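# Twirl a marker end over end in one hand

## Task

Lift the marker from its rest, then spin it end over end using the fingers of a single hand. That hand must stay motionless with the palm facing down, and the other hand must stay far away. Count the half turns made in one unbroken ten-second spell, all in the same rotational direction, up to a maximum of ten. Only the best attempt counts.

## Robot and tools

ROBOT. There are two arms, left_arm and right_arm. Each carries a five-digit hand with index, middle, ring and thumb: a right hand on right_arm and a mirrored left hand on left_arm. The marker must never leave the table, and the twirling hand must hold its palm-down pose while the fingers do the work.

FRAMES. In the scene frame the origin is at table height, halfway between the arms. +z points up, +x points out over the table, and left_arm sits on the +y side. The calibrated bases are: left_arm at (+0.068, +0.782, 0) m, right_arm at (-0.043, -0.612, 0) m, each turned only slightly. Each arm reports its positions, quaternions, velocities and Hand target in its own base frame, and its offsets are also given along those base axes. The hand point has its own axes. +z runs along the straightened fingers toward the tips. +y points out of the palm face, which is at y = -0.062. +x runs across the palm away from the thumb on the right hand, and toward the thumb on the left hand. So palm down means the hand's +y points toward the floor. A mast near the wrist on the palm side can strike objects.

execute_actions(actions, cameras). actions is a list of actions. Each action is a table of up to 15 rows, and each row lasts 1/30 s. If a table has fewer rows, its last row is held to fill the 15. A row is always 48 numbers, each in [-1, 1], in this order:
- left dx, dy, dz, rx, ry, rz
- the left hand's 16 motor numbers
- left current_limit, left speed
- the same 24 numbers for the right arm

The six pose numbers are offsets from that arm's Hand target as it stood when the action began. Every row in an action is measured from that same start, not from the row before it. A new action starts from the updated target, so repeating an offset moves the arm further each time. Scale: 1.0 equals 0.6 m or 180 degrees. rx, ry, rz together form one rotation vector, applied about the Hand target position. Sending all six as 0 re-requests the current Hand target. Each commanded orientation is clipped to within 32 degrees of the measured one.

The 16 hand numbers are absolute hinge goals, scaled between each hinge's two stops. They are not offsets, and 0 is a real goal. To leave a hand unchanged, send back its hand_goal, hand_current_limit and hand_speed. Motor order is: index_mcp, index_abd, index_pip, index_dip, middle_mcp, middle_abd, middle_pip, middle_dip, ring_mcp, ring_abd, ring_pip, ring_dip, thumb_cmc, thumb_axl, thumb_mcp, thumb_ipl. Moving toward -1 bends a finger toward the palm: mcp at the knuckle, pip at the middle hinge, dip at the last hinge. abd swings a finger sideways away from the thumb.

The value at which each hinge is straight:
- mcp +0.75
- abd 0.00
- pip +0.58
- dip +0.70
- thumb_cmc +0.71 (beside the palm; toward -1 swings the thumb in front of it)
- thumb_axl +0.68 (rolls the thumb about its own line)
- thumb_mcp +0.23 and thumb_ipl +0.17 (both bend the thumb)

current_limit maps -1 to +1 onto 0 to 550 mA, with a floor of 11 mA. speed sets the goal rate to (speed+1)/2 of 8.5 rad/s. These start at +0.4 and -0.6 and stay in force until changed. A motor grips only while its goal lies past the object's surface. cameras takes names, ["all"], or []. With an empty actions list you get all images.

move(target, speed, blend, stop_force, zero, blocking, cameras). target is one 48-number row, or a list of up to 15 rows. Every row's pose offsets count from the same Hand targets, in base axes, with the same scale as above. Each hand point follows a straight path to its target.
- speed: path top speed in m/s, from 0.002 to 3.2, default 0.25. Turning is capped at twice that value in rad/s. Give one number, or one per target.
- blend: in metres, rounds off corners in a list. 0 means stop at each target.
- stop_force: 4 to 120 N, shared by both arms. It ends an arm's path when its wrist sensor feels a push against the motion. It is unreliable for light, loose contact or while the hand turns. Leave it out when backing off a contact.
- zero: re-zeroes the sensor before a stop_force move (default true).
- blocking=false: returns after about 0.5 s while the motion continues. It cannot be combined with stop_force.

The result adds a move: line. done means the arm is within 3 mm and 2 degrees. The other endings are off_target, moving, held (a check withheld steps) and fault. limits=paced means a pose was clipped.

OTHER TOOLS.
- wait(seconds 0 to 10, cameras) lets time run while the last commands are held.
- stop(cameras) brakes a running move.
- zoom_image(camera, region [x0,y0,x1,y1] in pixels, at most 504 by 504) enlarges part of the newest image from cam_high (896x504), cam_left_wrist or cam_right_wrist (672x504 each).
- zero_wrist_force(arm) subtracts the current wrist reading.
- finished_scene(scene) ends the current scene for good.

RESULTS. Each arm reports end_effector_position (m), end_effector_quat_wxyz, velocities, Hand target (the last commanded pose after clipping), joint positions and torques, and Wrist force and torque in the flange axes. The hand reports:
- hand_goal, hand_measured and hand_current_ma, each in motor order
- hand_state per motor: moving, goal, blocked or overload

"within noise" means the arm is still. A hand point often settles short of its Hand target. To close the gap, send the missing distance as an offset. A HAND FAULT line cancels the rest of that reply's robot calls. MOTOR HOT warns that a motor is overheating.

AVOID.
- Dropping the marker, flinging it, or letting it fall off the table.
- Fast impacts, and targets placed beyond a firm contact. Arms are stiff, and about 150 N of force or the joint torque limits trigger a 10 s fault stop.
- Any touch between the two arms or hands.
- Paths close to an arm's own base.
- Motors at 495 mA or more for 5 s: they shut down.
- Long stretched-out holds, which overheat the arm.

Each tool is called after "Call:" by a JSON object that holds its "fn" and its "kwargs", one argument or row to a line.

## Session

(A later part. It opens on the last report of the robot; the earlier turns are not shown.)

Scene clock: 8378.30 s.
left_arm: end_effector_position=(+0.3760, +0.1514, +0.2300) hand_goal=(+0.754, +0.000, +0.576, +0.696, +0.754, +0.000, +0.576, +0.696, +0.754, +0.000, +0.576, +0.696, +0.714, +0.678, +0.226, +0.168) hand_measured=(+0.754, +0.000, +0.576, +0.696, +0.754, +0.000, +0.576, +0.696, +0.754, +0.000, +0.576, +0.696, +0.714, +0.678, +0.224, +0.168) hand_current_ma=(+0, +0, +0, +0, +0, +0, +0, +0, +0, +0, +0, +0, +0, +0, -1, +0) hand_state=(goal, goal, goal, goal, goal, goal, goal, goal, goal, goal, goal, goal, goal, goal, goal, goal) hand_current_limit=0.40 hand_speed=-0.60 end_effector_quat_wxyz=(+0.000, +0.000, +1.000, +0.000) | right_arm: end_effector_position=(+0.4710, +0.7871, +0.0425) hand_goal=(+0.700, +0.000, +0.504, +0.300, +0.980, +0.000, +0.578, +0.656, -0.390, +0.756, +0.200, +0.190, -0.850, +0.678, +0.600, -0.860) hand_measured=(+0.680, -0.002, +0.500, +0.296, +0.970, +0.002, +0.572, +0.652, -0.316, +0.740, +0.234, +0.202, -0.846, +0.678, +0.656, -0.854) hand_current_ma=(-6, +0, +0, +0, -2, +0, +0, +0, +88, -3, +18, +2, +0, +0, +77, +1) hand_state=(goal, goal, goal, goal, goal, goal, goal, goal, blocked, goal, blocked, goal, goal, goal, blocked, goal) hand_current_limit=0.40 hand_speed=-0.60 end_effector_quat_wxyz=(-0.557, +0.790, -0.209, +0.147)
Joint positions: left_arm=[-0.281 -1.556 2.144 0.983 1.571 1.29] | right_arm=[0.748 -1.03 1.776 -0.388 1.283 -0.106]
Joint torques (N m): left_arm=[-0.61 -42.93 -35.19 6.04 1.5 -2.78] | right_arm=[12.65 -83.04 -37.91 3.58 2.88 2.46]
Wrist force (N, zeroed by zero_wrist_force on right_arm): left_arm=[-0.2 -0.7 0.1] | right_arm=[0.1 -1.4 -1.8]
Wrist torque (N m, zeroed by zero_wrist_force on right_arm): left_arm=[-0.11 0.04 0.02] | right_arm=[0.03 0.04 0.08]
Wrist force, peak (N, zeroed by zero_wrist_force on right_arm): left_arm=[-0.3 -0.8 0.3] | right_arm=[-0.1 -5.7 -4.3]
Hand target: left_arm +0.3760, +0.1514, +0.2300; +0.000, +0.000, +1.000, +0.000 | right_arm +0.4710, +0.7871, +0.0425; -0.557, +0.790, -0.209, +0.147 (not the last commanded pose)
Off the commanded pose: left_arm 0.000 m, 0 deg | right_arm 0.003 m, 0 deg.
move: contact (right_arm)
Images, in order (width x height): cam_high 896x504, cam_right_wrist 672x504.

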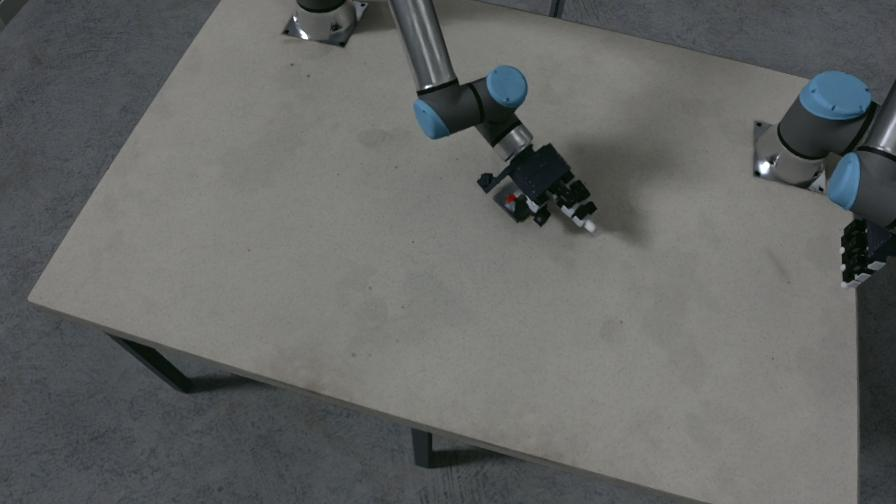

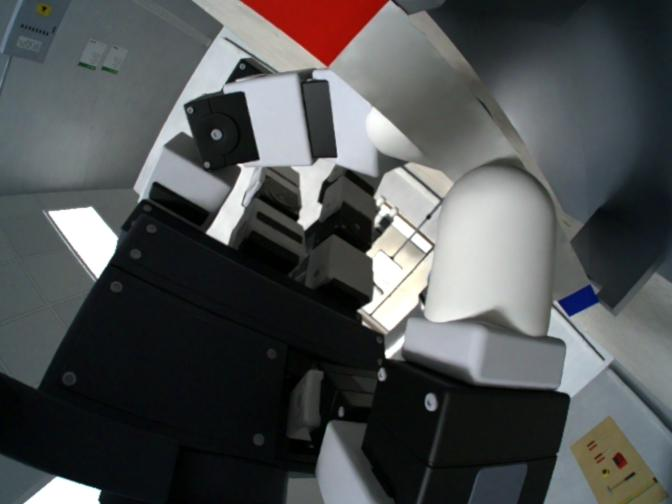

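Call:
{"fn": "move", "kwargs": {
  "target": [
    [0,0,0,0,0,0,0.754,0,0.576,0.696,0.754,0,0.576,0.696,0.754,0,0.576,0.696,0.714,0.678,0.226,0.168,0.4,-0.6,0,0,0.015,0,0,0,0.7,0,0.504,0.3,0.98,0,0.577,0.656,-0.39,0.755,0.20,0.19,-0.851,0.677,0.60,-0.86,0.4,-0.6],
    [0,0,0,0,0,0,0.754,0,0.576,0.696,0.754,0,0.576,0.696,0.754,0,0.576,0.696,0.714,0.678,0.226,0.168,0.4,-0.6,0.0025,0.0005,0.015,0,0,-0.0055,0.7,0,0.504,0.3,0.98,0,0.577,0.656,-0.39,0.755,0.20,0.19,-0.851,0.677,0.60,-0.86,0.4,-0.6]
  ],
  "speed": 0.03
}}

Call:
{"fn": "move", "kwargs": {
  "target": [
    [0,0,0,0,0,0,0.754,0,0.576,0.696,0.754,0,0.576,0.696,0.754,0,0.576,0.696,0.714,0.678,0.226,0.168,0.4,-0.6,0,0,-0.022,0,0,0,0.7,0,0.504,0.3,0.98,0,0.577,0.656,-0.39,0.755,0.20,0.19,-0.851,0.677,0.60,-0.86,0.4,-0.6]
  ],
  "speed": 0.015,
  "stop_force": 6,
  "cameras": ["cam_right_wrist","cam_high"]
}}

Call:
{"fn": "zoom_image", "kwargs": {
  "camera": "cam_right_wrist",
  "region": [540, 170, 672, 350]
}}

Call:
{"fn": "zoom_image", "kwargs": {
  "camera": "cam_high",
  "region": [490, 150, 570, 230]
}}

Scene clock: 8394.67 s.
left_arm: end_effector_position=(+0.3760, +0.1514, +0.2300) hand_goal=(+0.754, +0.000, +0.576, +0.696, +0.754, +0.000, +0.576, +0.696, +0.754, +0.000, +0.576, +0.696, +0.714, +0.678, +0.226, +0.168) hand_measured=(+0.754, +0.000, +0.576, +0.696, +0.754, +0.000, +0.576, +0.696, +0.754, +0.000, +0.576, +0.696, +0.714, +0.678, +0.224, +0.168) hand_current_ma=(+0, +0, +0, +0, +0, +0, +0, +0, +0, +0, +0, +0, +0, +0, -1, +0) hand_state=(goal, goal, goal, goal, goal, goal, goal, goal, goal, goal, goal, goal, goal, goal, goal, goal) hand_current_limit=0.40 hand_speed=-0.60 end_effector_quat_wxyz=(+0.000, +0.000, +1.000, +0.000) | right_arm: end_effector_position=(+0.4725, +0.7874, +0.0515) hand_goal=(+0.700, +0.000, +0.504, +0.300, +0.980, +0.000, +0.578, +0.656, -0.390, +0.756, +0.200, +0.190, -0.850, +0.678, +0.600, -0.860) hand_measured=(+0.680, -0.002, +0.500, +0.296, +0.970, +0.002, +0.572, +0.652, -0.316, +0.736, +0.234, +0.204, -0.846, +0.678, +0.656, -0.852) hand_current_ma=(-6, +0, +0, +0, -2, +0, +0, +0, +88, -4, +18, +3, +0, +0, +77, +2) hand_state=(goal, goal, goal, goal, goal, goal, goal, goal, blocked, goal, blocked, goal, goal, goal, blocked, goal) hand_current_limit=0.40 hand_speed=-0.60 end_effector_quat_wxyz=(-0.556, +0.788, -0.216, +0.152) end_effector_velocity=(-0.002, +0.001, +0.000) end_effector_angular_velocity=(+0.001, -0.001, +0.006)
Joint positions: left_arm=[-0.281 -1.556 2.144 0.983 1.571 1.29] | right_arm=[0.751 -1.039 1.772 -0.376 1.303 -0.098]
Joint velocities: left_arm=[within noise] | right_arm=[0.001 0 0.001 -0.001 -0.005 -0.002]
Joint torques (N m): left_arm=[-1.6 -42.64 -34.87 5.94 1.69 -2.82] | right_arm=[0.96 -51.91 -36.72 -2.81 -3.45 -1.32]
Wrist force (N, zeroed by zero_wrist_force on right_arm): left_arm=[0.0 -0.5 -0.1] | right_arm=[0.0 0.2 -0.7]
Wrist torque (N m, zeroed by zero_wrist_force on right_arm): left_arm=[-0.06 0.01 0.03] | right_arm=[0.16 0.02 -0.03]
Wrist force, peak (N, zeroed by zero_wrist_force on right_arm): left_arm=[-0.1 -0.9 -0.3] | right_arm=[0.0 -1.7 -2.1]
Hand target: left_arm +0.3760, +0.1514, +0.2300; +0.000, +0.000, +1.000, +0.000 | right_arm +0.4725, +0.7874, +0.0515; -0.556, +0.788, -0.216, +0.152
Off the commanded pose: left_arm 0.000 m, 0 deg | right_arm 0.000 m, 0 deg.
move: done

Scene clock: 8396.43 s.
left_arm: end_effector_position=(+0.3760, +0.1514, +0.2300) hand_goal=(+0.754, +0.000, +0.576, +0.696, +0.754, +0.000, +0.576, +0.696, +0.754, +0.000, +0.576, +0.696, +0.714, +0.678, +0.226, +0.168) hand_measured=(+0.754, +0.000, +0.576, +0.696, +0.754, +0.000, +0.576, +0.696, +0.754, +0.000, +0.576, +0.696, +0.714, +0.678, +0.224, +0.168) hand_current_ma=(+0, +0, +0, +0, +0, +0, +0, +0, +0, +0, +0, +0, +0, +0, -1, +0) hand_state=(goal, goal, goal, goal, goal, goal, goal, goal, goal, goal, goal, goal, goal, goal, goal, goal) hand_current_limit=0.40 hand_speed=-0.60 end_effector_quat_wxyz=(+0.000, +0.000, +1.000, +0.000) | right_arm: end_effector_position=(+0.4724, +0.7874, +0.0422) hand_goal=(+0.700, +0.000, +0.504, +0.300, +0.980, +0.000, +0.578, +0.656, -0.390, +0.756, +0.200, +0.190, -0.850, +0.678, +0.600, -0.860) hand_measured=(+0.680, -0.002, +0.500, +0.296, +0.970, +0.002, +0.572, +0.652, -0.316, +0.742, +0.234, +0.198, -0.846, +0.678, +0.660, -0.856) hand_current_ma=(-6, +0, +0, +0, -2, +0, +0, +0, +88, -2, +18, +1, +0, +0, +85, +0) hand_state=(goal, goal, goal, goal, goal, goal, goal, goal, blocked, goal, blocked, goal, goal, goal, blocked, goal) hand_current_limit=0.40 hand_speed=-0.60 end_effector_quat_wxyz=(-0.556, +0.788, -0.216, +0.152)
Joint positions: left_arm=[-0.281 -1.556 2.144 0.983 1.571 1.29] | right_arm=[0.751 -1.029 1.776 -0.39 1.303 -0.098]
Joint torques (N m): left_arm=[0.8 -43.14 -35.03 6.13 1.62 -2.3] | right_arm=[-5.66 -83.37 -37.53 3.47 -3.01 -2.48]
Wrist force (N, zeroed by zero_wrist_force on right_arm): left_arm=[-0.2 -0.7 -0.1] | right_arm=[0.1 -1.8 -2.1]
Wrist torque (N m, zeroed by zero_wrist_force on right_arm): left_arm=[-0.09 0.05 0.02] | right_arm=[0.02 0.04 -0.02]
Wrist force, peak (N, zeroed by zero_wrist_force on right_arm): left_arm=[-0.2 -0.9 0.0] | right_arm=[-0.2 -7.2 -5.5]
Hand target: left_arm +0.3760, +0.1514, +0.2300; +0.000, +0.000, +1.000, +0.000 | right_arm +0.4724, +0.7874, +0.0422; -0.556, +0.788, -0.216, +0.152 (not the last commanded pose)
Off the commanded pose: left_arm 0.000 m, 0 deg | right_arm 0.004 m, 0 deg.
move: contact (right_arm)
Images, in order (width x height): cam_high 896x504, cam_right_wrist 672x504.

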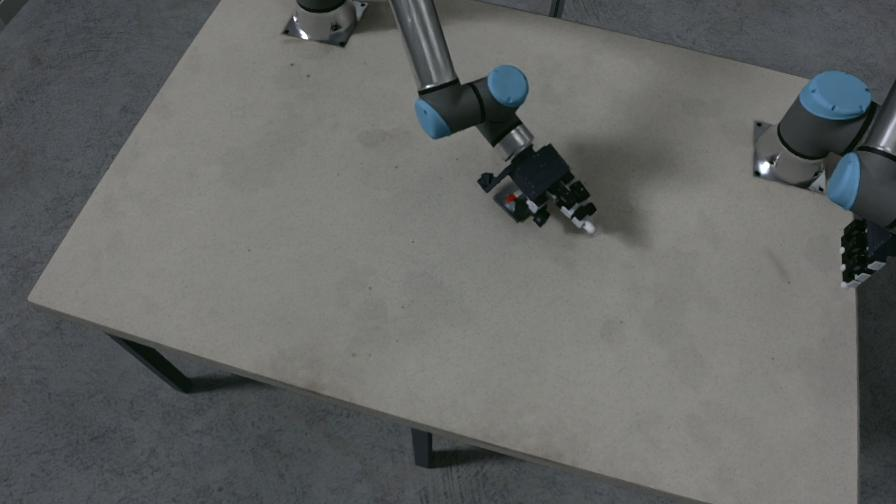

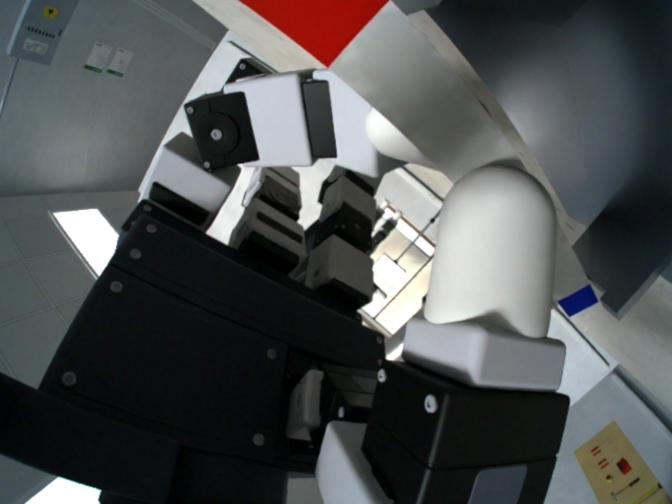

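Scaled by 2.800 from the camera's 672x504 image, which has a finer 960x720 frame.

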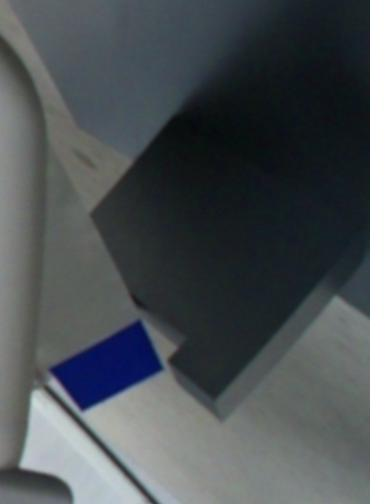

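Scaled by 6.300 from the camera's 896x504 image, which has a finer 1280x720 frame.

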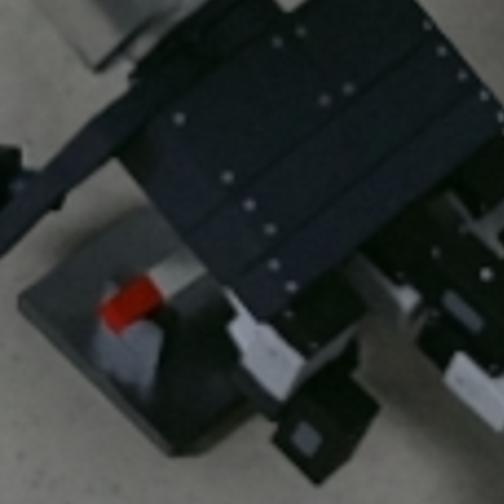

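Call:
{"fn": "move", "kwargs": {
  "target": [
    [0,0,0,0,0,0,0.754,0,0.576,0.696,0.754,0,0.576,0.696,0.754,0,0.576,0.696,0.714,0.678,0.226,0.168,0.4,-0.6,0.0021,0.0031,-0.0008,0,0,0,0.7,0,0.504,0.3,0.98,0,0.577,0.656,-0.39,0.755,0.20,0.19,-0.851,0.677,0.60,-0.86,0.4,-0.6]
  ],
  "speed": 0.01
}}

Call:
{"fn": "zoom_image", "kwargs": {
  "camera": "cam_high",
  "region": [490, 150, 570, 230]
}}

Call:
{"fn": "move", "kwargs": {
  "target": [
    [0,0,0,0,0,0,0.754,0,0.576,0.696,0.754,0,0.576,0.696,0.754,0,0.576,0.696,0.714,0.678,0.226,0.168,0.4,-0.6,-0.0042,-0.0062,0,0,0,0,0.7,0,0.504,0.3,0.98,0,0.577,0.656,-0.39,0.755,0.20,0.19,-0.851,0.677,0.60,-0.86,0.4,-0.6]
  ],
  "speed": 0.01,
  "cameras": ["cam_right_wrist","cam_high"]
}}

Call:
{"fn": "zoom_image", "kwargs": {
  "camera": "cam_right_wrist",
  "region": [540, 170, 672, 350]
}}

Call:
{"fn": "zoom_image", "kwargs": {
  "camera": "cam_high",
  "region": [490, 150, 570, 230]
}}

Scene clock: 8420.83 s.
left_arm: end_effector_position=(+0.3760, +0.1514, +0.2300) hand_goal=(+0.754, +0.000, +0.576, +0.696, +0.754, +0.000, +0.576, +0.696, +0.754, +0.000, +0.576, +0.696, +0.714, +0.678, +0.226, +0.168) hand_measured=(+0.754, +0.000, +0.576, +0.696, +0.754, +0.000, +0.576, +0.696, +0.754, +0.000, +0.576, +0.696, +0.714, +0.678, +0.224, +0.168) hand_current_ma=(+0, +0, +0, +0, +0, +0, +0, +0, +0, +0, +0, +0, +0, +0, -1, +0) hand_state=(goal, goal, goal, goal, goal, goal, goal, goal, goal, goal, goal, goal, goal, goal, goal, goal) hand_current_limit=0.40 hand_speed=-0.60 end_effector_quat_wxyz=(+0.000, +0.000, +1.000, +0.000) | right_arm: end_effector_position=(+0.4737, +0.7893, +0.0417) hand_goal=(+0.700, +0.000, +0.504, +0.300, +0.980, +0.000, +0.578, +0.656, -0.390, +0.756, +0.200, +0.190, -0.850, +0.678, +0.600, -0.860) hand_measured=(+0.680, -0.002, +0.500, +0.296, +0.970, +0.002, +0.572, +0.652, -0.320, +0.742, +0.234, +0.200, -0.848, +0.678, +0.662, -0.856) hand_current_ma=(-6, +0, +0, +0, -2, +0, +0, +0, +79, -2, +18, +1, +0, +0, +96, +0) hand_state=(goal, goal, goal, goal, goal, goal, goal, goal, blocked, goal, blocked, goal, goal, goal, blocked, goal) hand_current_limit=0.40 hand_speed=-0.60 end_effector_quat_wxyz=(-0.556, +0.788, -0.216, +0.152)
Joint positions: left_arm=[-0.281 -1.556 2.144 0.983 1.571 1.29] | right_arm=[0.752 -1.026 1.771 -0.389 1.304 -0.098]
Joint torques (N m): left_arm=[-0.75 -43.06 -35.11 6.2 1.43 -2.64] | right_arm=[16.13 -58.64 -31.04 1.96 2.76 2.5]
Wrist force (N, zeroed by zero_wrist_force on right_arm): left_arm=[-0.1 -0.7 -0.1] | right_arm=[-0.8 -4.6 -7.0]
Wrist torque (N m, zeroed by zero_wrist_force on right_arm): left_arm=[-0.09 0.03 0.03] | right_arm=[-0.30 0.18 -0.07]
Wrist force, peak (N, zeroed by zero_wrist_force on right_arm): left_arm=[-0.5 -0.7 -0.2] | right_arm=[-0.8 -4.6 -7.0]
Hand target: left_arm +0.3760, +0.1514, +0.2300; +0.000, +0.000, +1.000, +0.000 | right_arm +0.4737, +0.7893, +0.0417; -0.556, +0.788, -0.216, +0.152
Off the commanded pose: left_arm 0.000 m, 0 deg | right_arm 0.000 m, 0 deg.
move: done

Scaled by 6.300 from the camera's 896x504 image, which has a finer 1280x720 frame.
This view is cut from an older image: the scene may have changed since it was taken.

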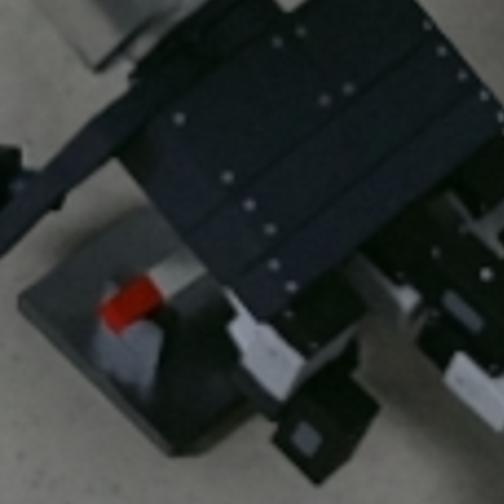

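Scene clock: 8421.57 s.
left_arm: end_effector_position=(+0.3760, +0.1514, +0.2300) hand_goal=(+0.754, +0.000, +0.576, +0.696, +0.754, +0.000, +0.576, +0.696, +0.754, +0.000, +0.576, +0.696, +0.714, +0.678, +0.226, +0.168) hand_measured=(+0.754, +0.000, +0.576, +0.696, +0.754, +0.000, +0.576, +0.696, +0.754, +0.000, +0.576, +0.696, +0.714, +0.678, +0.224, +0.168) hand_current_ma=(+0, +0, +0, +0, +0, +0, +0, +0, +0, +0, +0, +0, +0, +0, -1, +0) hand_state=(goal, goal, goal, goal, goal, goal, goal, goal, goal, goal, goal, goal, goal, goal, goal, goal) hand_current_limit=0.40 hand_speed=-0.60 end_effector_quat_wxyz=(+0.000, +0.000, +1.000, +0.000) | right_arm: end_effector_position=(+0.4711, +0.7855, +0.0418) hand_goal=(+0.700, +0.000, +0.504, +0.300, +0.980, +0.000, +0.578, +0.656, -0.390, +0.756, +0.200, +0.190, -0.850, +0.678, +0.600, -0.860) hand_measured=(+0.680, -0.002, +0.500, +0.296, +0.970, +0.002, +0.572, +0.652, -0.310, +0.760, +0.236, +0.190, -0.842, +0.678, +0.652, -0.850) hand_current_ma=(-6, +0, +0, +0, -2, +0, +0, +0, +105, +0, +18, +0, +1, +0, +68, +3) hand_state=(goal, goal, goal, goal, goal, goal, goal, goal, blocked, goal, blocked, goal, goal, goal, blocked, goal) hand_current_limit=0.40 hand_speed=-0.60 end_effector_quat_wxyz=(-0.556, +0.788, -0.216, +0.152)
Joint positions: left_arm=[-0.281 -1.556 2.144 0.983 1.571 1.29] | right_arm=[0.75 -1.031 1.781 -0.393 1.302 -0.099]
Joint torques (N m): left_arm=[-1.46 -42.78 -35.42 5.95 1.39 -2.65] | right_arm=[-14.87 -60.83 -31.37 0.95 -3.43 -2.14]
Wrist force (N, zeroed by zero_wrist_force on right_arm): left_arm=[-0.4 -0.6 -0.3] | right_arm=[2.3 -4.9 3.5]
Wrist torque (N m, zeroed by zero_wrist_force on right_arm): left_arm=[-0.06 0.06 0.00] | right_arm=[0.00 -0.19 -0.06]
Wrist force, peak (N, zeroed by zero_wrist_force on right_arm): left_arm=[0.0 -1.0 0.0] | right_arm=[-0.8 -4.3 -6.9]
Hand target: left_arm +0.3760, +0.1514, +0.2300; +0.000, +0.000, +1.000, +0.000 | right_arm +0.4712, +0.7856, +0.0417; -0.556, +0.788, -0.216, +0.152
Off the commanded pose: left_arm 0.000 m, 0 deg | right_arm 0.000 m, 0 deg.
move: done
Images, in order (width x height): cam_high 896x504, cam_right_wrist 672x504.

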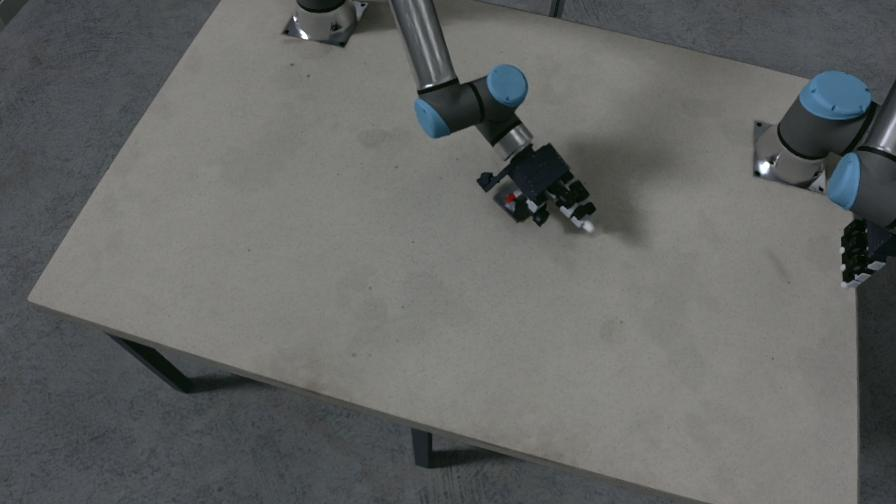

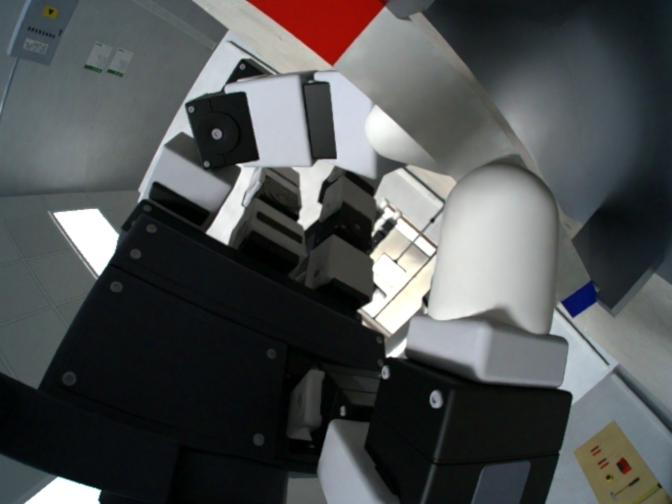

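Scaled by 2.800 from the camera's 672x504 image, which has a finer 960x720 frame.

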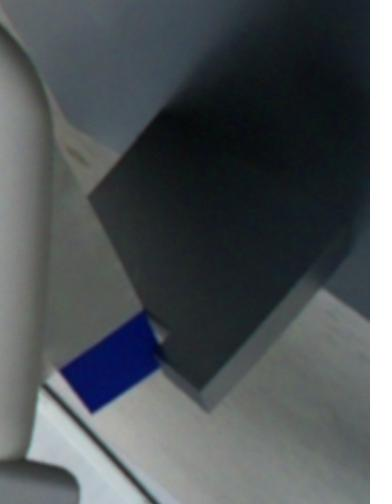

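Scaled by 6.300 from the camera's 896x504 image, which has a finer 1280x720 frame.

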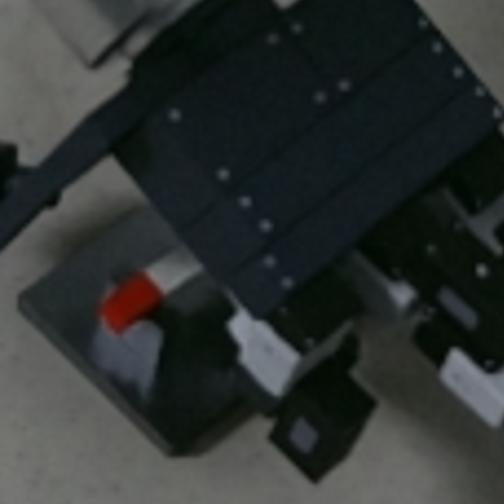

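Call:
{"fn": "move", "kwargs": {
  "target": [
    [0,0,0,0,0,0,0.754,0,0.576,0.696,0.754,0,0.576,0.696,0.754,0,0.576,0.696,0.714,0.678,0.226,0.168,0.4,-0.6,0.0013,0.0017,0.04,0,0,0,0.7,0,0.504,0.3,0.98,0,0.577,0.656,-0.39,0.755,0.20,0.19,-0.851,0.677,0.60,-0.86,0.4,-0.6],
    [0,0,0,0,0,0,0.754,0,0.576,0.696,0.754,0,0.576,0.696,0.754,0,0.576,0.696,0.714,0.678,0.226,0.168,0.4,-0.6,-0.0160,0.0119,0.1367,0.0718,-0.0423,0,0.7,0,0.504,0.3,0.98,0,0.577,0.656,-0.39,0.755,0.20,0.19,-0.851,0.677,0.60,-0.86,0.4,-0.6]
  ],
  "speed": 0.06,
  "cameras": ["cam_right_wrist","cam_high"]
}}

Call:
{"fn": "zoom_image", "kwargs": {
  "camera": "cam_high",
  "region": [480, 120, 600, 240]
}}

Scene clock: 8485.87 s.
left_arm: end_effector_position=(+0.3760, +0.1514, +0.2300) hand_goal=(+0.754, +0.000, +0.576, +0.696, +0.754, +0.000, +0.576, +0.696, +0.754, +0.000, +0.576, +0.696, +0.714, +0.678, +0.226, +0.168) hand_measured=(+0.754, +0.000, +0.576, +0.696, +0.754, +0.000, +0.576, +0.696, +0.754, +0.000, +0.576, +0.696, +0.714, +0.678, +0.224, +0.168) hand_current_ma=(+0, +0, +0, +0, +0, +0, +0, +0, +0, +0, +0, +0, +0, +0, -1, +0) hand_state=(goal, goal, goal, goal, goal, goal, goal, goal, goal, goal, goal, goal, goal, goal, goal, goal) hand_current_limit=0.40 hand_speed=-0.60 end_effector_quat_wxyz=(+0.000, +0.000, +1.000, +0.000) | right_arm: end_effector_position=(+0.4615, +0.7927, +0.1239) hand_goal=(+0.700, +0.000, +0.504, +0.300, +0.980, +0.000, +0.578, +0.656, -0.390, +0.756, +0.200, +0.190, -0.850, +0.678, +0.600, -0.860) hand_measured=(+0.680, -0.002, +0.500, +0.296, +0.970, +0.002, +0.572, +0.652, -0.310, +0.740, +0.238, +0.200, -0.840, +0.678, +0.646, -0.846) hand_current_ma=(-6, +0, +0, +0, -2, +0, +0, +0, +106, -3, +21, +2, +2, +0, +53, +5) hand_state=(goal, goal, goal, goal, goal, goal, goal, goal, blocked, goal, blocked, goal, goal, goal, blocked, goal) hand_current_limit=0.40 hand_speed=-0.60 end_effector_quat_wxyz=(-0.654, +0.709, -0.194, +0.179)
Joint positions: left_arm=[-0.281 -1.556 2.144 0.983 1.571 1.29] | right_arm=[0.753 -1.15 1.906 -0.671 1.289 -0.023]
Joint torques (N m): left_arm=[0.41 -43.48 -35.81 6.05 1.27 -2.52] | right_arm=[13.65 -45.91 -39.18 1.95 -2.95 -2.56]
Wrist force (N, zeroed by zero_wrist_force on right_arm): left_arm=[0.1 -0.8 -0.2] | right_arm=[0.4 0.3 -1.6]
Wrist torque (N m, zeroed by zero_wrist_force on right_arm): left_arm=[-0.09 0.00 0.04] | right_arm=[0.16 0.05 0.06]
Wrist force, peak (N, zeroed by zero_wrist_force on right_arm): left_arm=[-0.3 -0.9 0.0] | right_arm=[2.1 -5.2 3.6]
Hand target: left_arm +0.3760, +0.1514, +0.2300; +0.000, +0.000, +1.000, +0.000 | right_arm +0.4616, +0.7927, +0.1238; -0.654, +0.709, -0.194, +0.179
Off the commanded pose: left_arm 0.000 m, 0 deg | right_arm 0.000 m, 0 deg.
move: done
Images, in order (width x height): cam_high 896x504, cam_right_wrist 672x504.

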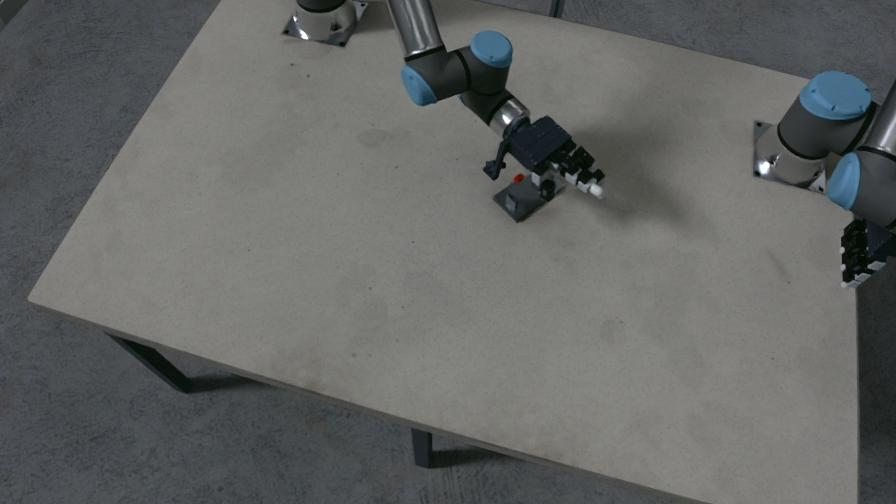

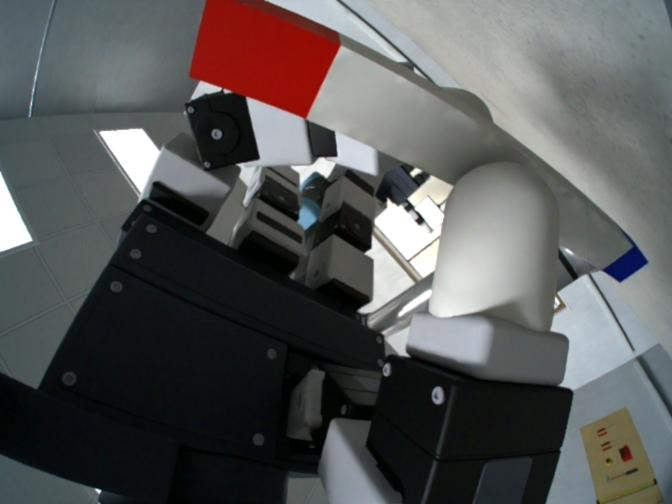

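Scaled by 4.200 from the camera's 896x504 image, which has a finer 1280x720 frame.

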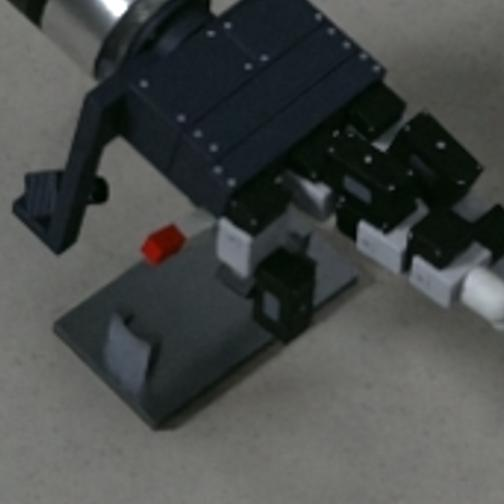

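Call:
{"fn": "move", "kwargs": {
  "target": [
    [0,0,0,0,0,0,0.754,0,0.576,0.696,0.754,0,0.576,0.696,0.754,0,0.576,0.696,0.714,0.678,0.226,0.168,0.4,-0.6,0.0025,0.0043,-0.05,0,0,0,0.7,0,0.504,0.3,0.98,0,0.577,0.656,-0.39,0.755,0.20,0.19,-0.851,0.677,0.60,-0.86,0.4,-0.6]
  ],
  "speed": 0.03,
  "stop_force": 5,
  "cameras": ["cam_right_wrist","cam_high"]
}}

Call:
{"fn": "zoom_image", "kwargs": {
  "camera": "cam_high",
  "region": [490, 140, 590, 240]
}}

Call:
{"fn": "zoom_image", "kwargs": {
  "camera": "cam_right_wrist",
  "region": [540, 170, 672, 350]
}}

Scene clock: 8514.57 s.
left_arm: end_effector_position=(+0.3760, +0.1514, +0.2300) hand_goal=(+0.754, +0.000, +0.576, +0.696, +0.754, +0.000, +0.576, +0.696, +0.754, +0.000, +0.576, +0.696, +0.714, +0.678, +0.226, +0.168) hand_measured=(+0.754, +0.000, +0.576, +0.696, +0.754, +0.000, +0.576, +0.696, +0.754, +0.000, +0.576, +0.696, +0.714, +0.678, +0.224, +0.168) hand_current_ma=(+0, +0, +0, +0, +0, +0, +0, +0, +0, +0, +0, +0, +0, +0, -1, +0) hand_state=(goal, goal, goal, goal, goal, goal, goal, goal, goal, goal, goal, goal, goal, goal, goal, goal) hand_current_limit=0.40 hand_speed=-0.60 end_effector_quat_wxyz=(+0.000, +0.000, +1.000, +0.000) | right_arm: end_effector_position=(+0.4631, +0.7953, +0.0938) hand_goal=(+0.700, +0.000, +0.504, +0.300, +0.980, +0.000, +0.578, +0.656, -0.390, +0.756, +0.200, +0.190, -0.850, +0.678, +0.600, -0.860) hand_measured=(+0.680, -0.002, +0.500, +0.296, +0.970, +0.002, +0.572, +0.652, -0.310, +0.740, +0.238, +0.200, -0.840, +0.678, +0.646, -0.846) hand_current_ma=(-6, +0, +0, +0, -2, +0, +0, +0, +106, -3, +21, +2, +2, +0, +53, +5) hand_state=(goal, goal, goal, goal, goal, goal, goal, goal, blocked, goal, blocked, goal, goal, goal, blocked, goal) hand_current_limit=0.40 hand_speed=-0.60 end_effector_quat_wxyz=(-0.654, +0.709, -0.194, +0.179)
Joint positions: left_arm=[-0.281 -1.556 2.144 0.983 1.571 1.29] | right_arm=[0.754 -1.11 1.914 -0.719 1.29 -0.023]
Joint torques (N m): left_arm=[-0.7 -42.97 -35.8 5.88 1.46 -2.55] | right_arm=[12.37 -77.59 -38.08 2.13 1.24 1.41]
Wrist force (N, zeroed by zero_wrist_force on right_arm): left_arm=[0.0 -0.6 -0.1] | right_arm=[0.1 0.2 -1.8]
Wrist torque (N m, zeroed by zero_wrist_force on right_arm): left_arm=[-0.07 0.02 0.03] | right_arm=[0.16 0.11 0.05]
Wrist force, peak (N, zeroed by zero_wrist_force on right_arm): left_arm=[-0.2 -1.0 0.1] | right_arm=[0.1 0.1 -2.0]
Hand target: left_arm +0.3760, +0.1514, +0.2300; +0.000, +0.000, +1.000, +0.000 | right_arm +0.4631, +0.7953, +0.0938; -0.654, +0.709, -0.194, +0.179
Off the commanded pose: left_arm 0.000 m, 0 deg | right_arm 0.000 m, 0 deg.
move: done
Images, in order (width x height): cam_high 896x504, cam_right_wrist 672x504.

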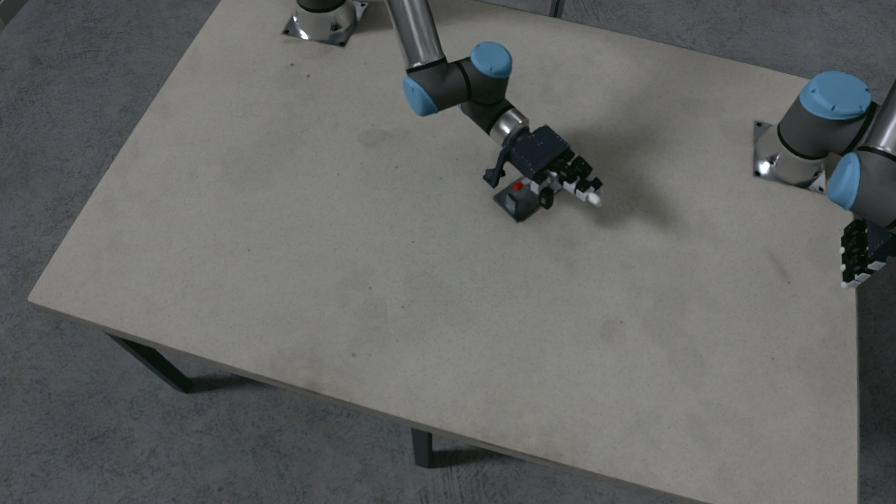

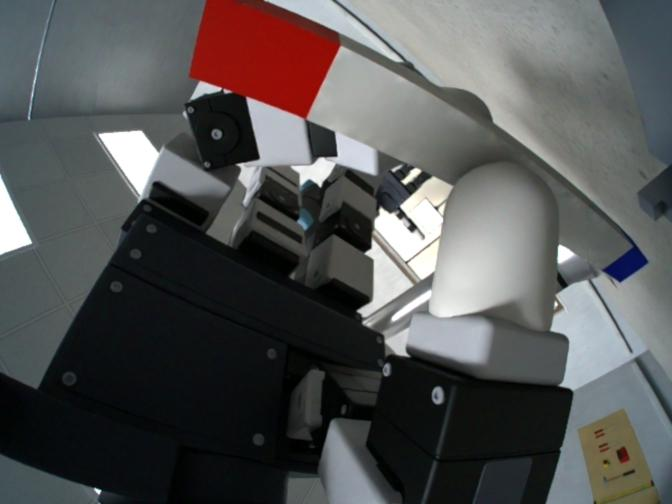

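Scaled by 5.040 from the camera's 896x504 image, which has a finer 1280x720 frame.

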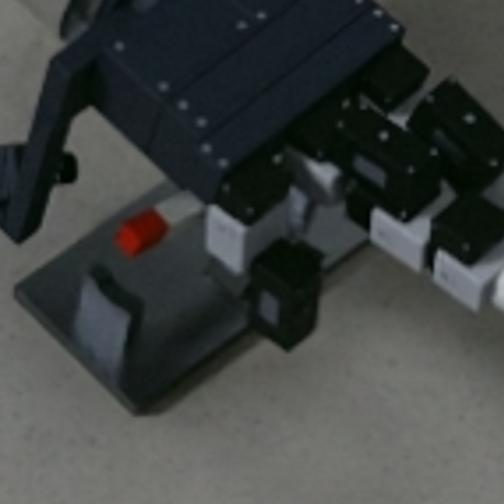

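Scaled by 2.800 from the camera's 672x504 image, which has a finer 960x720 frame.

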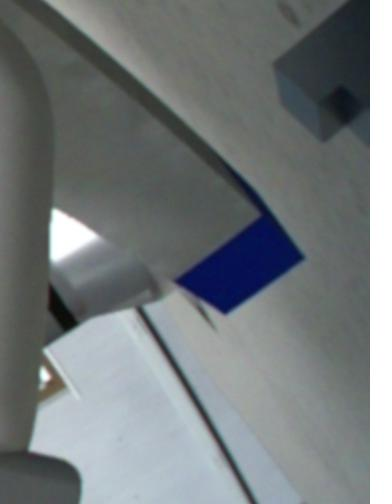

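Call:
{"fn": "move", "kwargs": {
  "target": [
    [0,0,0,0,0,0,0.754,0,0.576,0.696,0.754,0,0.576,0.696,0.754,0,0.576,0.696,0.714,0.678,0.226,0.168,0.4,-0.6,0.003,-0.002,-0.03,0,0,0,0.7,0,0.504,0.3,0.98,0,0.577,0.656,-0.39,0.755,0.20,0.19,-0.851,0.677,0.60,-0.86,0.4,-0.6]
  ],
  "speed": 0.03,
  "stop_force": 5,
  "cameras": ["cam_right_wrist","cam_high"]
}}

Call:
{"fn": "zoom_image", "kwargs": {
  "camera": "cam_high",
  "region": [490, 140, 590, 240]
}}

Call:
{"fn": "zoom_image", "kwargs": {
  "camera": "cam_right_wrist",
  "region": [540, 170, 672, 350]
}}

Scene clock: 8525.20 s.
left_arm: end_effector_position=(+0.3760, +0.1514, +0.2300) hand_goal=(+0.754, +0.000, +0.576, +0.696, +0.754, +0.000, +0.576, +0.696, +0.754, +0.000, +0.576, +0.696, +0.714, +0.678, +0.226, +0.168) hand_measured=(+0.754, +0.000, +0.576, +0.696, +0.754, +0.000, +0.576, +0.696, +0.754, +0.000, +0.576, +0.696, +0.714, +0.678, +0.224, +0.168) hand_current_ma=(+0, +0, +0, +0, +0, +0, +0, +0, +0, +0, +0, +0, +0, +0, -1, +0) hand_state=(goal, goal, goal, goal, goal, goal, goal, goal, goal, goal, goal, goal, goal, goal, goal, goal) hand_current_limit=0.40 hand_speed=-0.60 end_effector_quat_wxyz=(+0.000, +0.000, +1.000, +0.000) | right_arm: end_effector_position=(+0.4649, +0.7940, +0.0758) hand_goal=(+0.700, +0.000, +0.504, +0.300, +0.980, +0.000, +0.578, +0.656, -0.390, +0.756, +0.200, +0.190, -0.850, +0.678, +0.600, -0.860) hand_measured=(+0.680, -0.002, +0.500, +0.296, +0.970, +0.002, +0.572, +0.652, -0.310, +0.740, +0.238, +0.200, -0.840, +0.678, +0.646, -0.846) hand_current_ma=(-6, +0, +0, +0, -2, +0, +0, +0, +106, -3, +21, +2, +2, +0, +53, +5) hand_state=(goal, goal, goal, goal, goal, goal, goal, goal, blocked, goal, blocked, goal, goal, goal, blocked, goal) hand_current_limit=0.40 hand_speed=-0.60 end_effector_quat_wxyz=(-0.654, +0.709, -0.194, +0.179)
Joint positions: left_arm=[-0.281 -1.556 2.144 0.983 1.571 1.29] | right_arm=[0.751 -1.087 1.921 -0.749 1.287 -0.023]
Joint torques (N m): left_arm=[-0.83 -42.88 -35.69 6.13 1.69 -2.56] | right_arm=[10.51 -79.17 -36.92 2.15 2.28 -2.02]
Wrist force (N, zeroed by zero_wrist_force on right_arm): left_arm=[-0.3 -0.4 -0.2] | right_arm=[0.0 -0.3 -1.7]
Wrist torque (N m, zeroed by zero_wrist_force on right_arm): left_arm=[-0.04 0.06 0.00] | right_arm=[0.12 0.14 0.08]
Wrist force, peak (N, zeroed by zero_wrist_force on right_arm): left_arm=[0.2 -0.9 0.3] | right_arm=[0.0 0.2 -2.1]
Hand target: left_arm +0.3760, +0.1514, +0.2300; +0.000, +0.000, +1.000, +0.000 | right_arm +0.4649, +0.7941, +0.0758; -0.654, +0.709, -0.194, +0.179
Off the commanded pose: left_arm 0.000 m, 0 deg | right_arm 0.000 m, 0 deg.
move: done
Images, in order (width x height): cam_high 896x504, cam_right_wrist 672x504.

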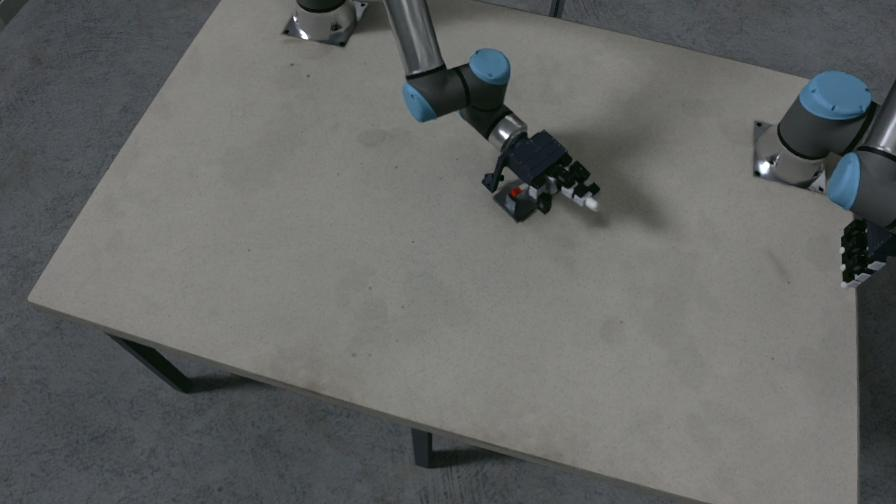

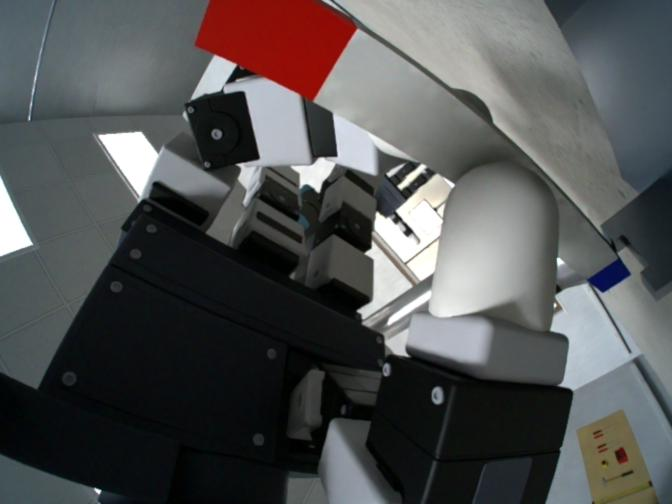

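Scaled by 5.040 from the camera's 896x504 image, which has a finer 1280x720 frame.

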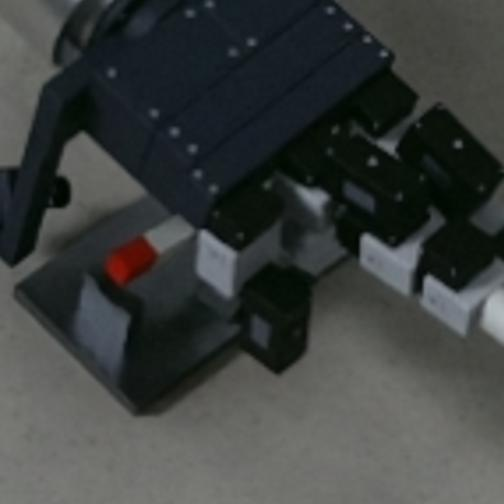

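Scaled by 2.800 from the camera's 672x504 image, which has a finer 960x720 frame.

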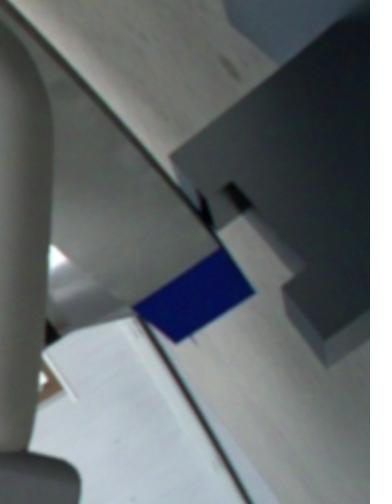

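Call:
{"fn": "move", "kwargs": {
  "target": [
    [0,0,0,0,0,0,0.754,0,0.576,0.696,0.754,0,0.576,0.696,0.754,0,0.576,0.696,0.714,0.678,0.226,0.168,0.4,-0.6,0,0,0.0133,0,0,0,0.7,0,0.504,0.3,0.98,0,0.577,0.656,-0.39,0.755,0.20,0.19,-0.851,0.677,0.60,-0.86,0.4,-0.6],
    [0,0,0,0,0,0,0.754,0,0.576,0.696,0.754,0,0.576,0.696,0.754,0,0.576,0.696,0.714,0.678,0.226,0.168,0.4,-0.6,0.0100,-0.0090,0.0133,0,0,0.0178,0.7,0,0.504,0.3,0.98,0,0.577,0.656,-0.39,0.755,0.20,0.19,-0.851,0.677,0.60,-0.86,0.4,-0.6]
  ],
  "speed": 0.04
}}

Call:
{"fn": "move", "kwargs": {
  "target": [
    [0,0,0,0,0,0,0.754,0,0.576,0.696,0.754,0,0.576,0.696,0.754,0,0.576,0.696,0.714,0.678,0.226,0.168,0.4,-0.6,0.0,0,-0.0217,0,0,0,0.7,0,0.504,0.3,0.98,0,0.577,0.656,-0.39,0.755,0.20,0.19,-0.851,0.677,0.60,-0.86,0.4,-0.6]
  ],
  "speed": 0.03,
  "stop_force": 4,
  "cameras": ["cam_right_wrist","cam_high"]
}}

Call:
{"fn": "zoom_image", "kwargs": {
  "camera": "cam_high",
  "region": [490, 140, 590, 240]
}}

Call:
{"fn": "zoom_image", "kwargs": {
  "camera": "cam_right_wrist",
  "region": [540, 170, 672, 350]
}}

Scene clock: 8547.60 s.
left_arm: end_effector_position=(+0.3760, +0.1514, +0.2300) hand_goal=(+0.754, +0.000, +0.576, +0.696, +0.754, +0.000, +0.576, +0.696, +0.754, +0.000, +0.576, +0.696, +0.714, +0.678, +0.226, +0.168) hand_measured=(+0.754, +0.000, +0.576, +0.696, +0.754, +0.000, +0.576, +0.696, +0.754, +0.000, +0.576, +0.696, +0.714, +0.678, +0.224, +0.168) hand_current_ma=(+0, +0, +0, +0, +0, +0, +0, +0, +0, +0, +0, +0, +0, +0, -1, +0) hand_state=(goal, goal, goal, goal, goal, goal, goal, goal, goal, goal, goal, goal, goal, goal, goal, goal) hand_current_limit=0.40 hand_speed=-0.60 end_effector_quat_wxyz=(+0.000, +0.000, +1.000, +0.000) | right_arm: end_effector_position=(+0.4711, +0.7886, +0.0837) hand_goal=(+0.700, +0.000, +0.504, +0.300, +0.980, +0.000, +0.578, +0.656, -0.390, +0.756, +0.200, +0.190, -0.850, +0.678, +0.600, -0.860) hand_measured=(+0.680, -0.002, +0.500, +0.296, +0.970, +0.002, +0.572, +0.652, -0.310, +0.740, +0.238, +0.200, -0.840, +0.678, +0.646, -0.846) hand_current_ma=(-6, +0, +0, +0, -2, +0, +0, +0, +106, -3, +21, +2, +2, +0, +53, +5) hand_state=(goal, goal, goal, goal, goal, goal, goal, goal, blocked, goal, blocked, goal, goal, goal, blocked, goal) hand_current_limit=0.40 hand_speed=-0.60 end_effector_quat_wxyz=(-0.658, +0.714, -0.175, +0.161)
Joint positions: left_arm=[-0.281 -1.556 2.144 0.983 1.571 1.29] | right_arm=[0.72 -1.096 1.915 -0.732 1.2 -0.031]
Joint torques (N m): left_arm=[0.29 -40.94 -35.53 5.93 1.45 -2.43] | right_arm=[17.61 -52.52 -32.39 0.78 2.92 0.52]
Wrist force (N, zeroed by zero_wrist_force on right_arm): left_arm=[-0.1 -0.6 0.0] | right_arm=[0.1 0.0 -2.0]
Wrist torque (N m, zeroed by zero_wrist_force on right_arm): left_arm=[-0.09 0.02 0.03] | right_arm=[0.17 0.14 0.17]
Wrist force, peak (N, zeroed by zero_wrist_force on right_arm): left_arm=[0.2 -0.9 0.1] | right_arm=[0.1 0.2 -2.3]
Hand target: left_arm +0.3760, +0.1514, +0.2300; +0.000, +0.000, +1.000, +0.000 | right_arm +0.4709, +0.7887, +0.0837; -0.659, +0.714, -0.175, +0.161
Off the commanded pose: left_arm 0.000 m, 0 deg | right_arm 0.000 m, 0 deg.
move: done

Scene clock: 8549.27 s.
left_arm: end_effector_position=(+0.3760, +0.1514, +0.2300) hand_goal=(+0.754, +0.000, +0.576, +0.696, +0.754, +0.000, +0.576, +0.696, +0.754, +0.000, +0.576, +0.696, +0.714, +0.678, +0.226, +0.168) hand_measured=(+0.754, +0.000, +0.576, +0.696, +0.754, +0.000, +0.576, +0.696, +0.754, +0.000, +0.576, +0.696, +0.714, +0.678, +0.224, +0.168) hand_current_ma=(+0, +0, +0, +0, +0, +0, +0, +0, +0, +0, +0, +0, +0, +0, -1, +0) hand_state=(goal, goal, goal, goal, goal, goal, goal, goal, goal, goal, goal, goal, goal, goal, goal, goal) hand_current_limit=0.40 hand_speed=-0.60 end_effector_quat_wxyz=(+0.000, +0.000, +1.000, +0.000) | right_arm: end_effector_position=(+0.4709, +0.7887, +0.0707) hand_goal=(+0.700, +0.000, +0.504, +0.300, +0.980, +0.000, +0.578, +0.656, -0.390, +0.756, +0.200, +0.190, -0.850, +0.678, +0.600, -0.860) hand_measured=(+0.680, -0.002, +0.500, +0.296, +0.970, +0.002, +0.572, +0.652, -0.310, +0.740, +0.238, +0.200, -0.840, +0.678, +0.646, -0.846) hand_current_ma=(-6, +0, +0, +0, -2, +0, +0, +0, +106, -3, +21, +2, +1, +0, +53, +5) hand_state=(goal, goal, goal, goal, goal, goal, goal, goal, blocked, goal, blocked, goal, goal, goal, blocked, goal) hand_current_limit=0.40 hand_speed=-0.60 end_effector_quat_wxyz=(-0.659, +0.714, -0.175, +0.161)
Joint positions: left_arm=[-0.281 -1.556 2.144 0.983 1.571 1.29] | right_arm=[0.72 -1.079 1.92 -0.754 1.201 -0.031]
Joint torques (N m): left_arm=[0.42 -43.72 -35.8 6.1 1.41 -2.71] | right_arm=[19.55 -79.87 -36.92 2.43 2.29 1.22]
Wrist force (N, zeroed by zero_wrist_force on right_arm): left_arm=[0.1 -0.7 -0.1] | right_arm=[0.0 -0.2 -1.8]
Wrist torque (N m, zeroed by zero_wrist_force on right_arm): left_arm=[-0.08 0.00 0.04] | right_arm=[0.14 0.15 0.14]
Wrist force, peak (N, zeroed by zero_wrist_force on right_arm): left_arm=[-0.3 -1.0 0.1] | right_arm=[-0.2 0.0 -2.3]
Hand target: left_arm +0.3760, +0.1514, +0.2300; +0.000, +0.000, +1.000, +0.000 | right_arm +0.4709, +0.7887, +0.0707; -0.659, +0.714, -0.175, +0.161
Off the commanded pose: left_arm 0.000 m, 0 deg | right_arm 0.000 m, 0 deg.
move: done
Images, in order (width x height): cam_high 896x504, cam_right_wrist 672x504.

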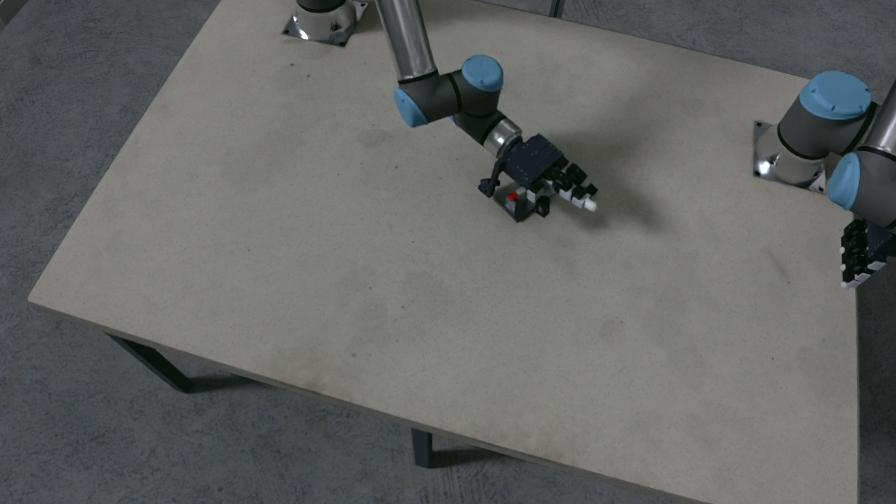

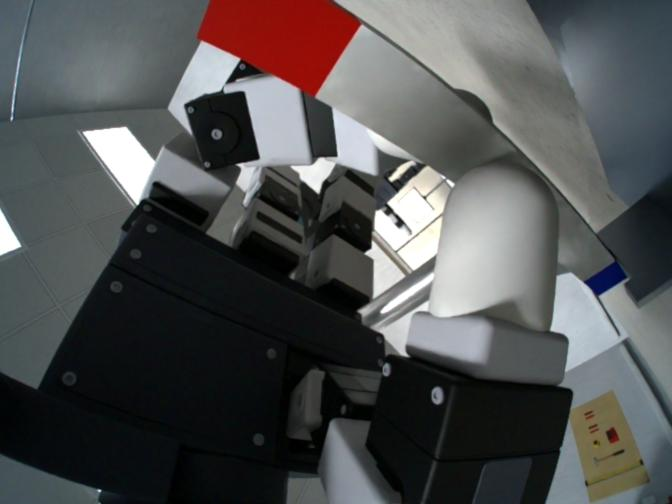

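Scaled by 5.040 from the camera's 896x504 image, which has a finer 1280x720 frame.

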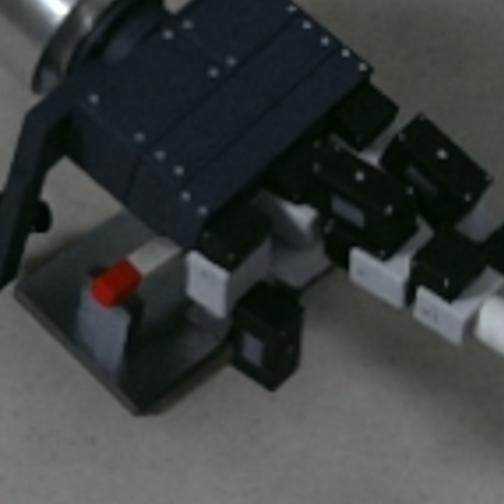

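Scaled by 2.800 from the camera's 672x504 image, which has a finer 960x720 frame.

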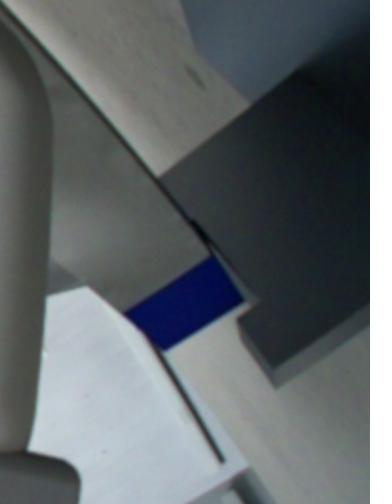

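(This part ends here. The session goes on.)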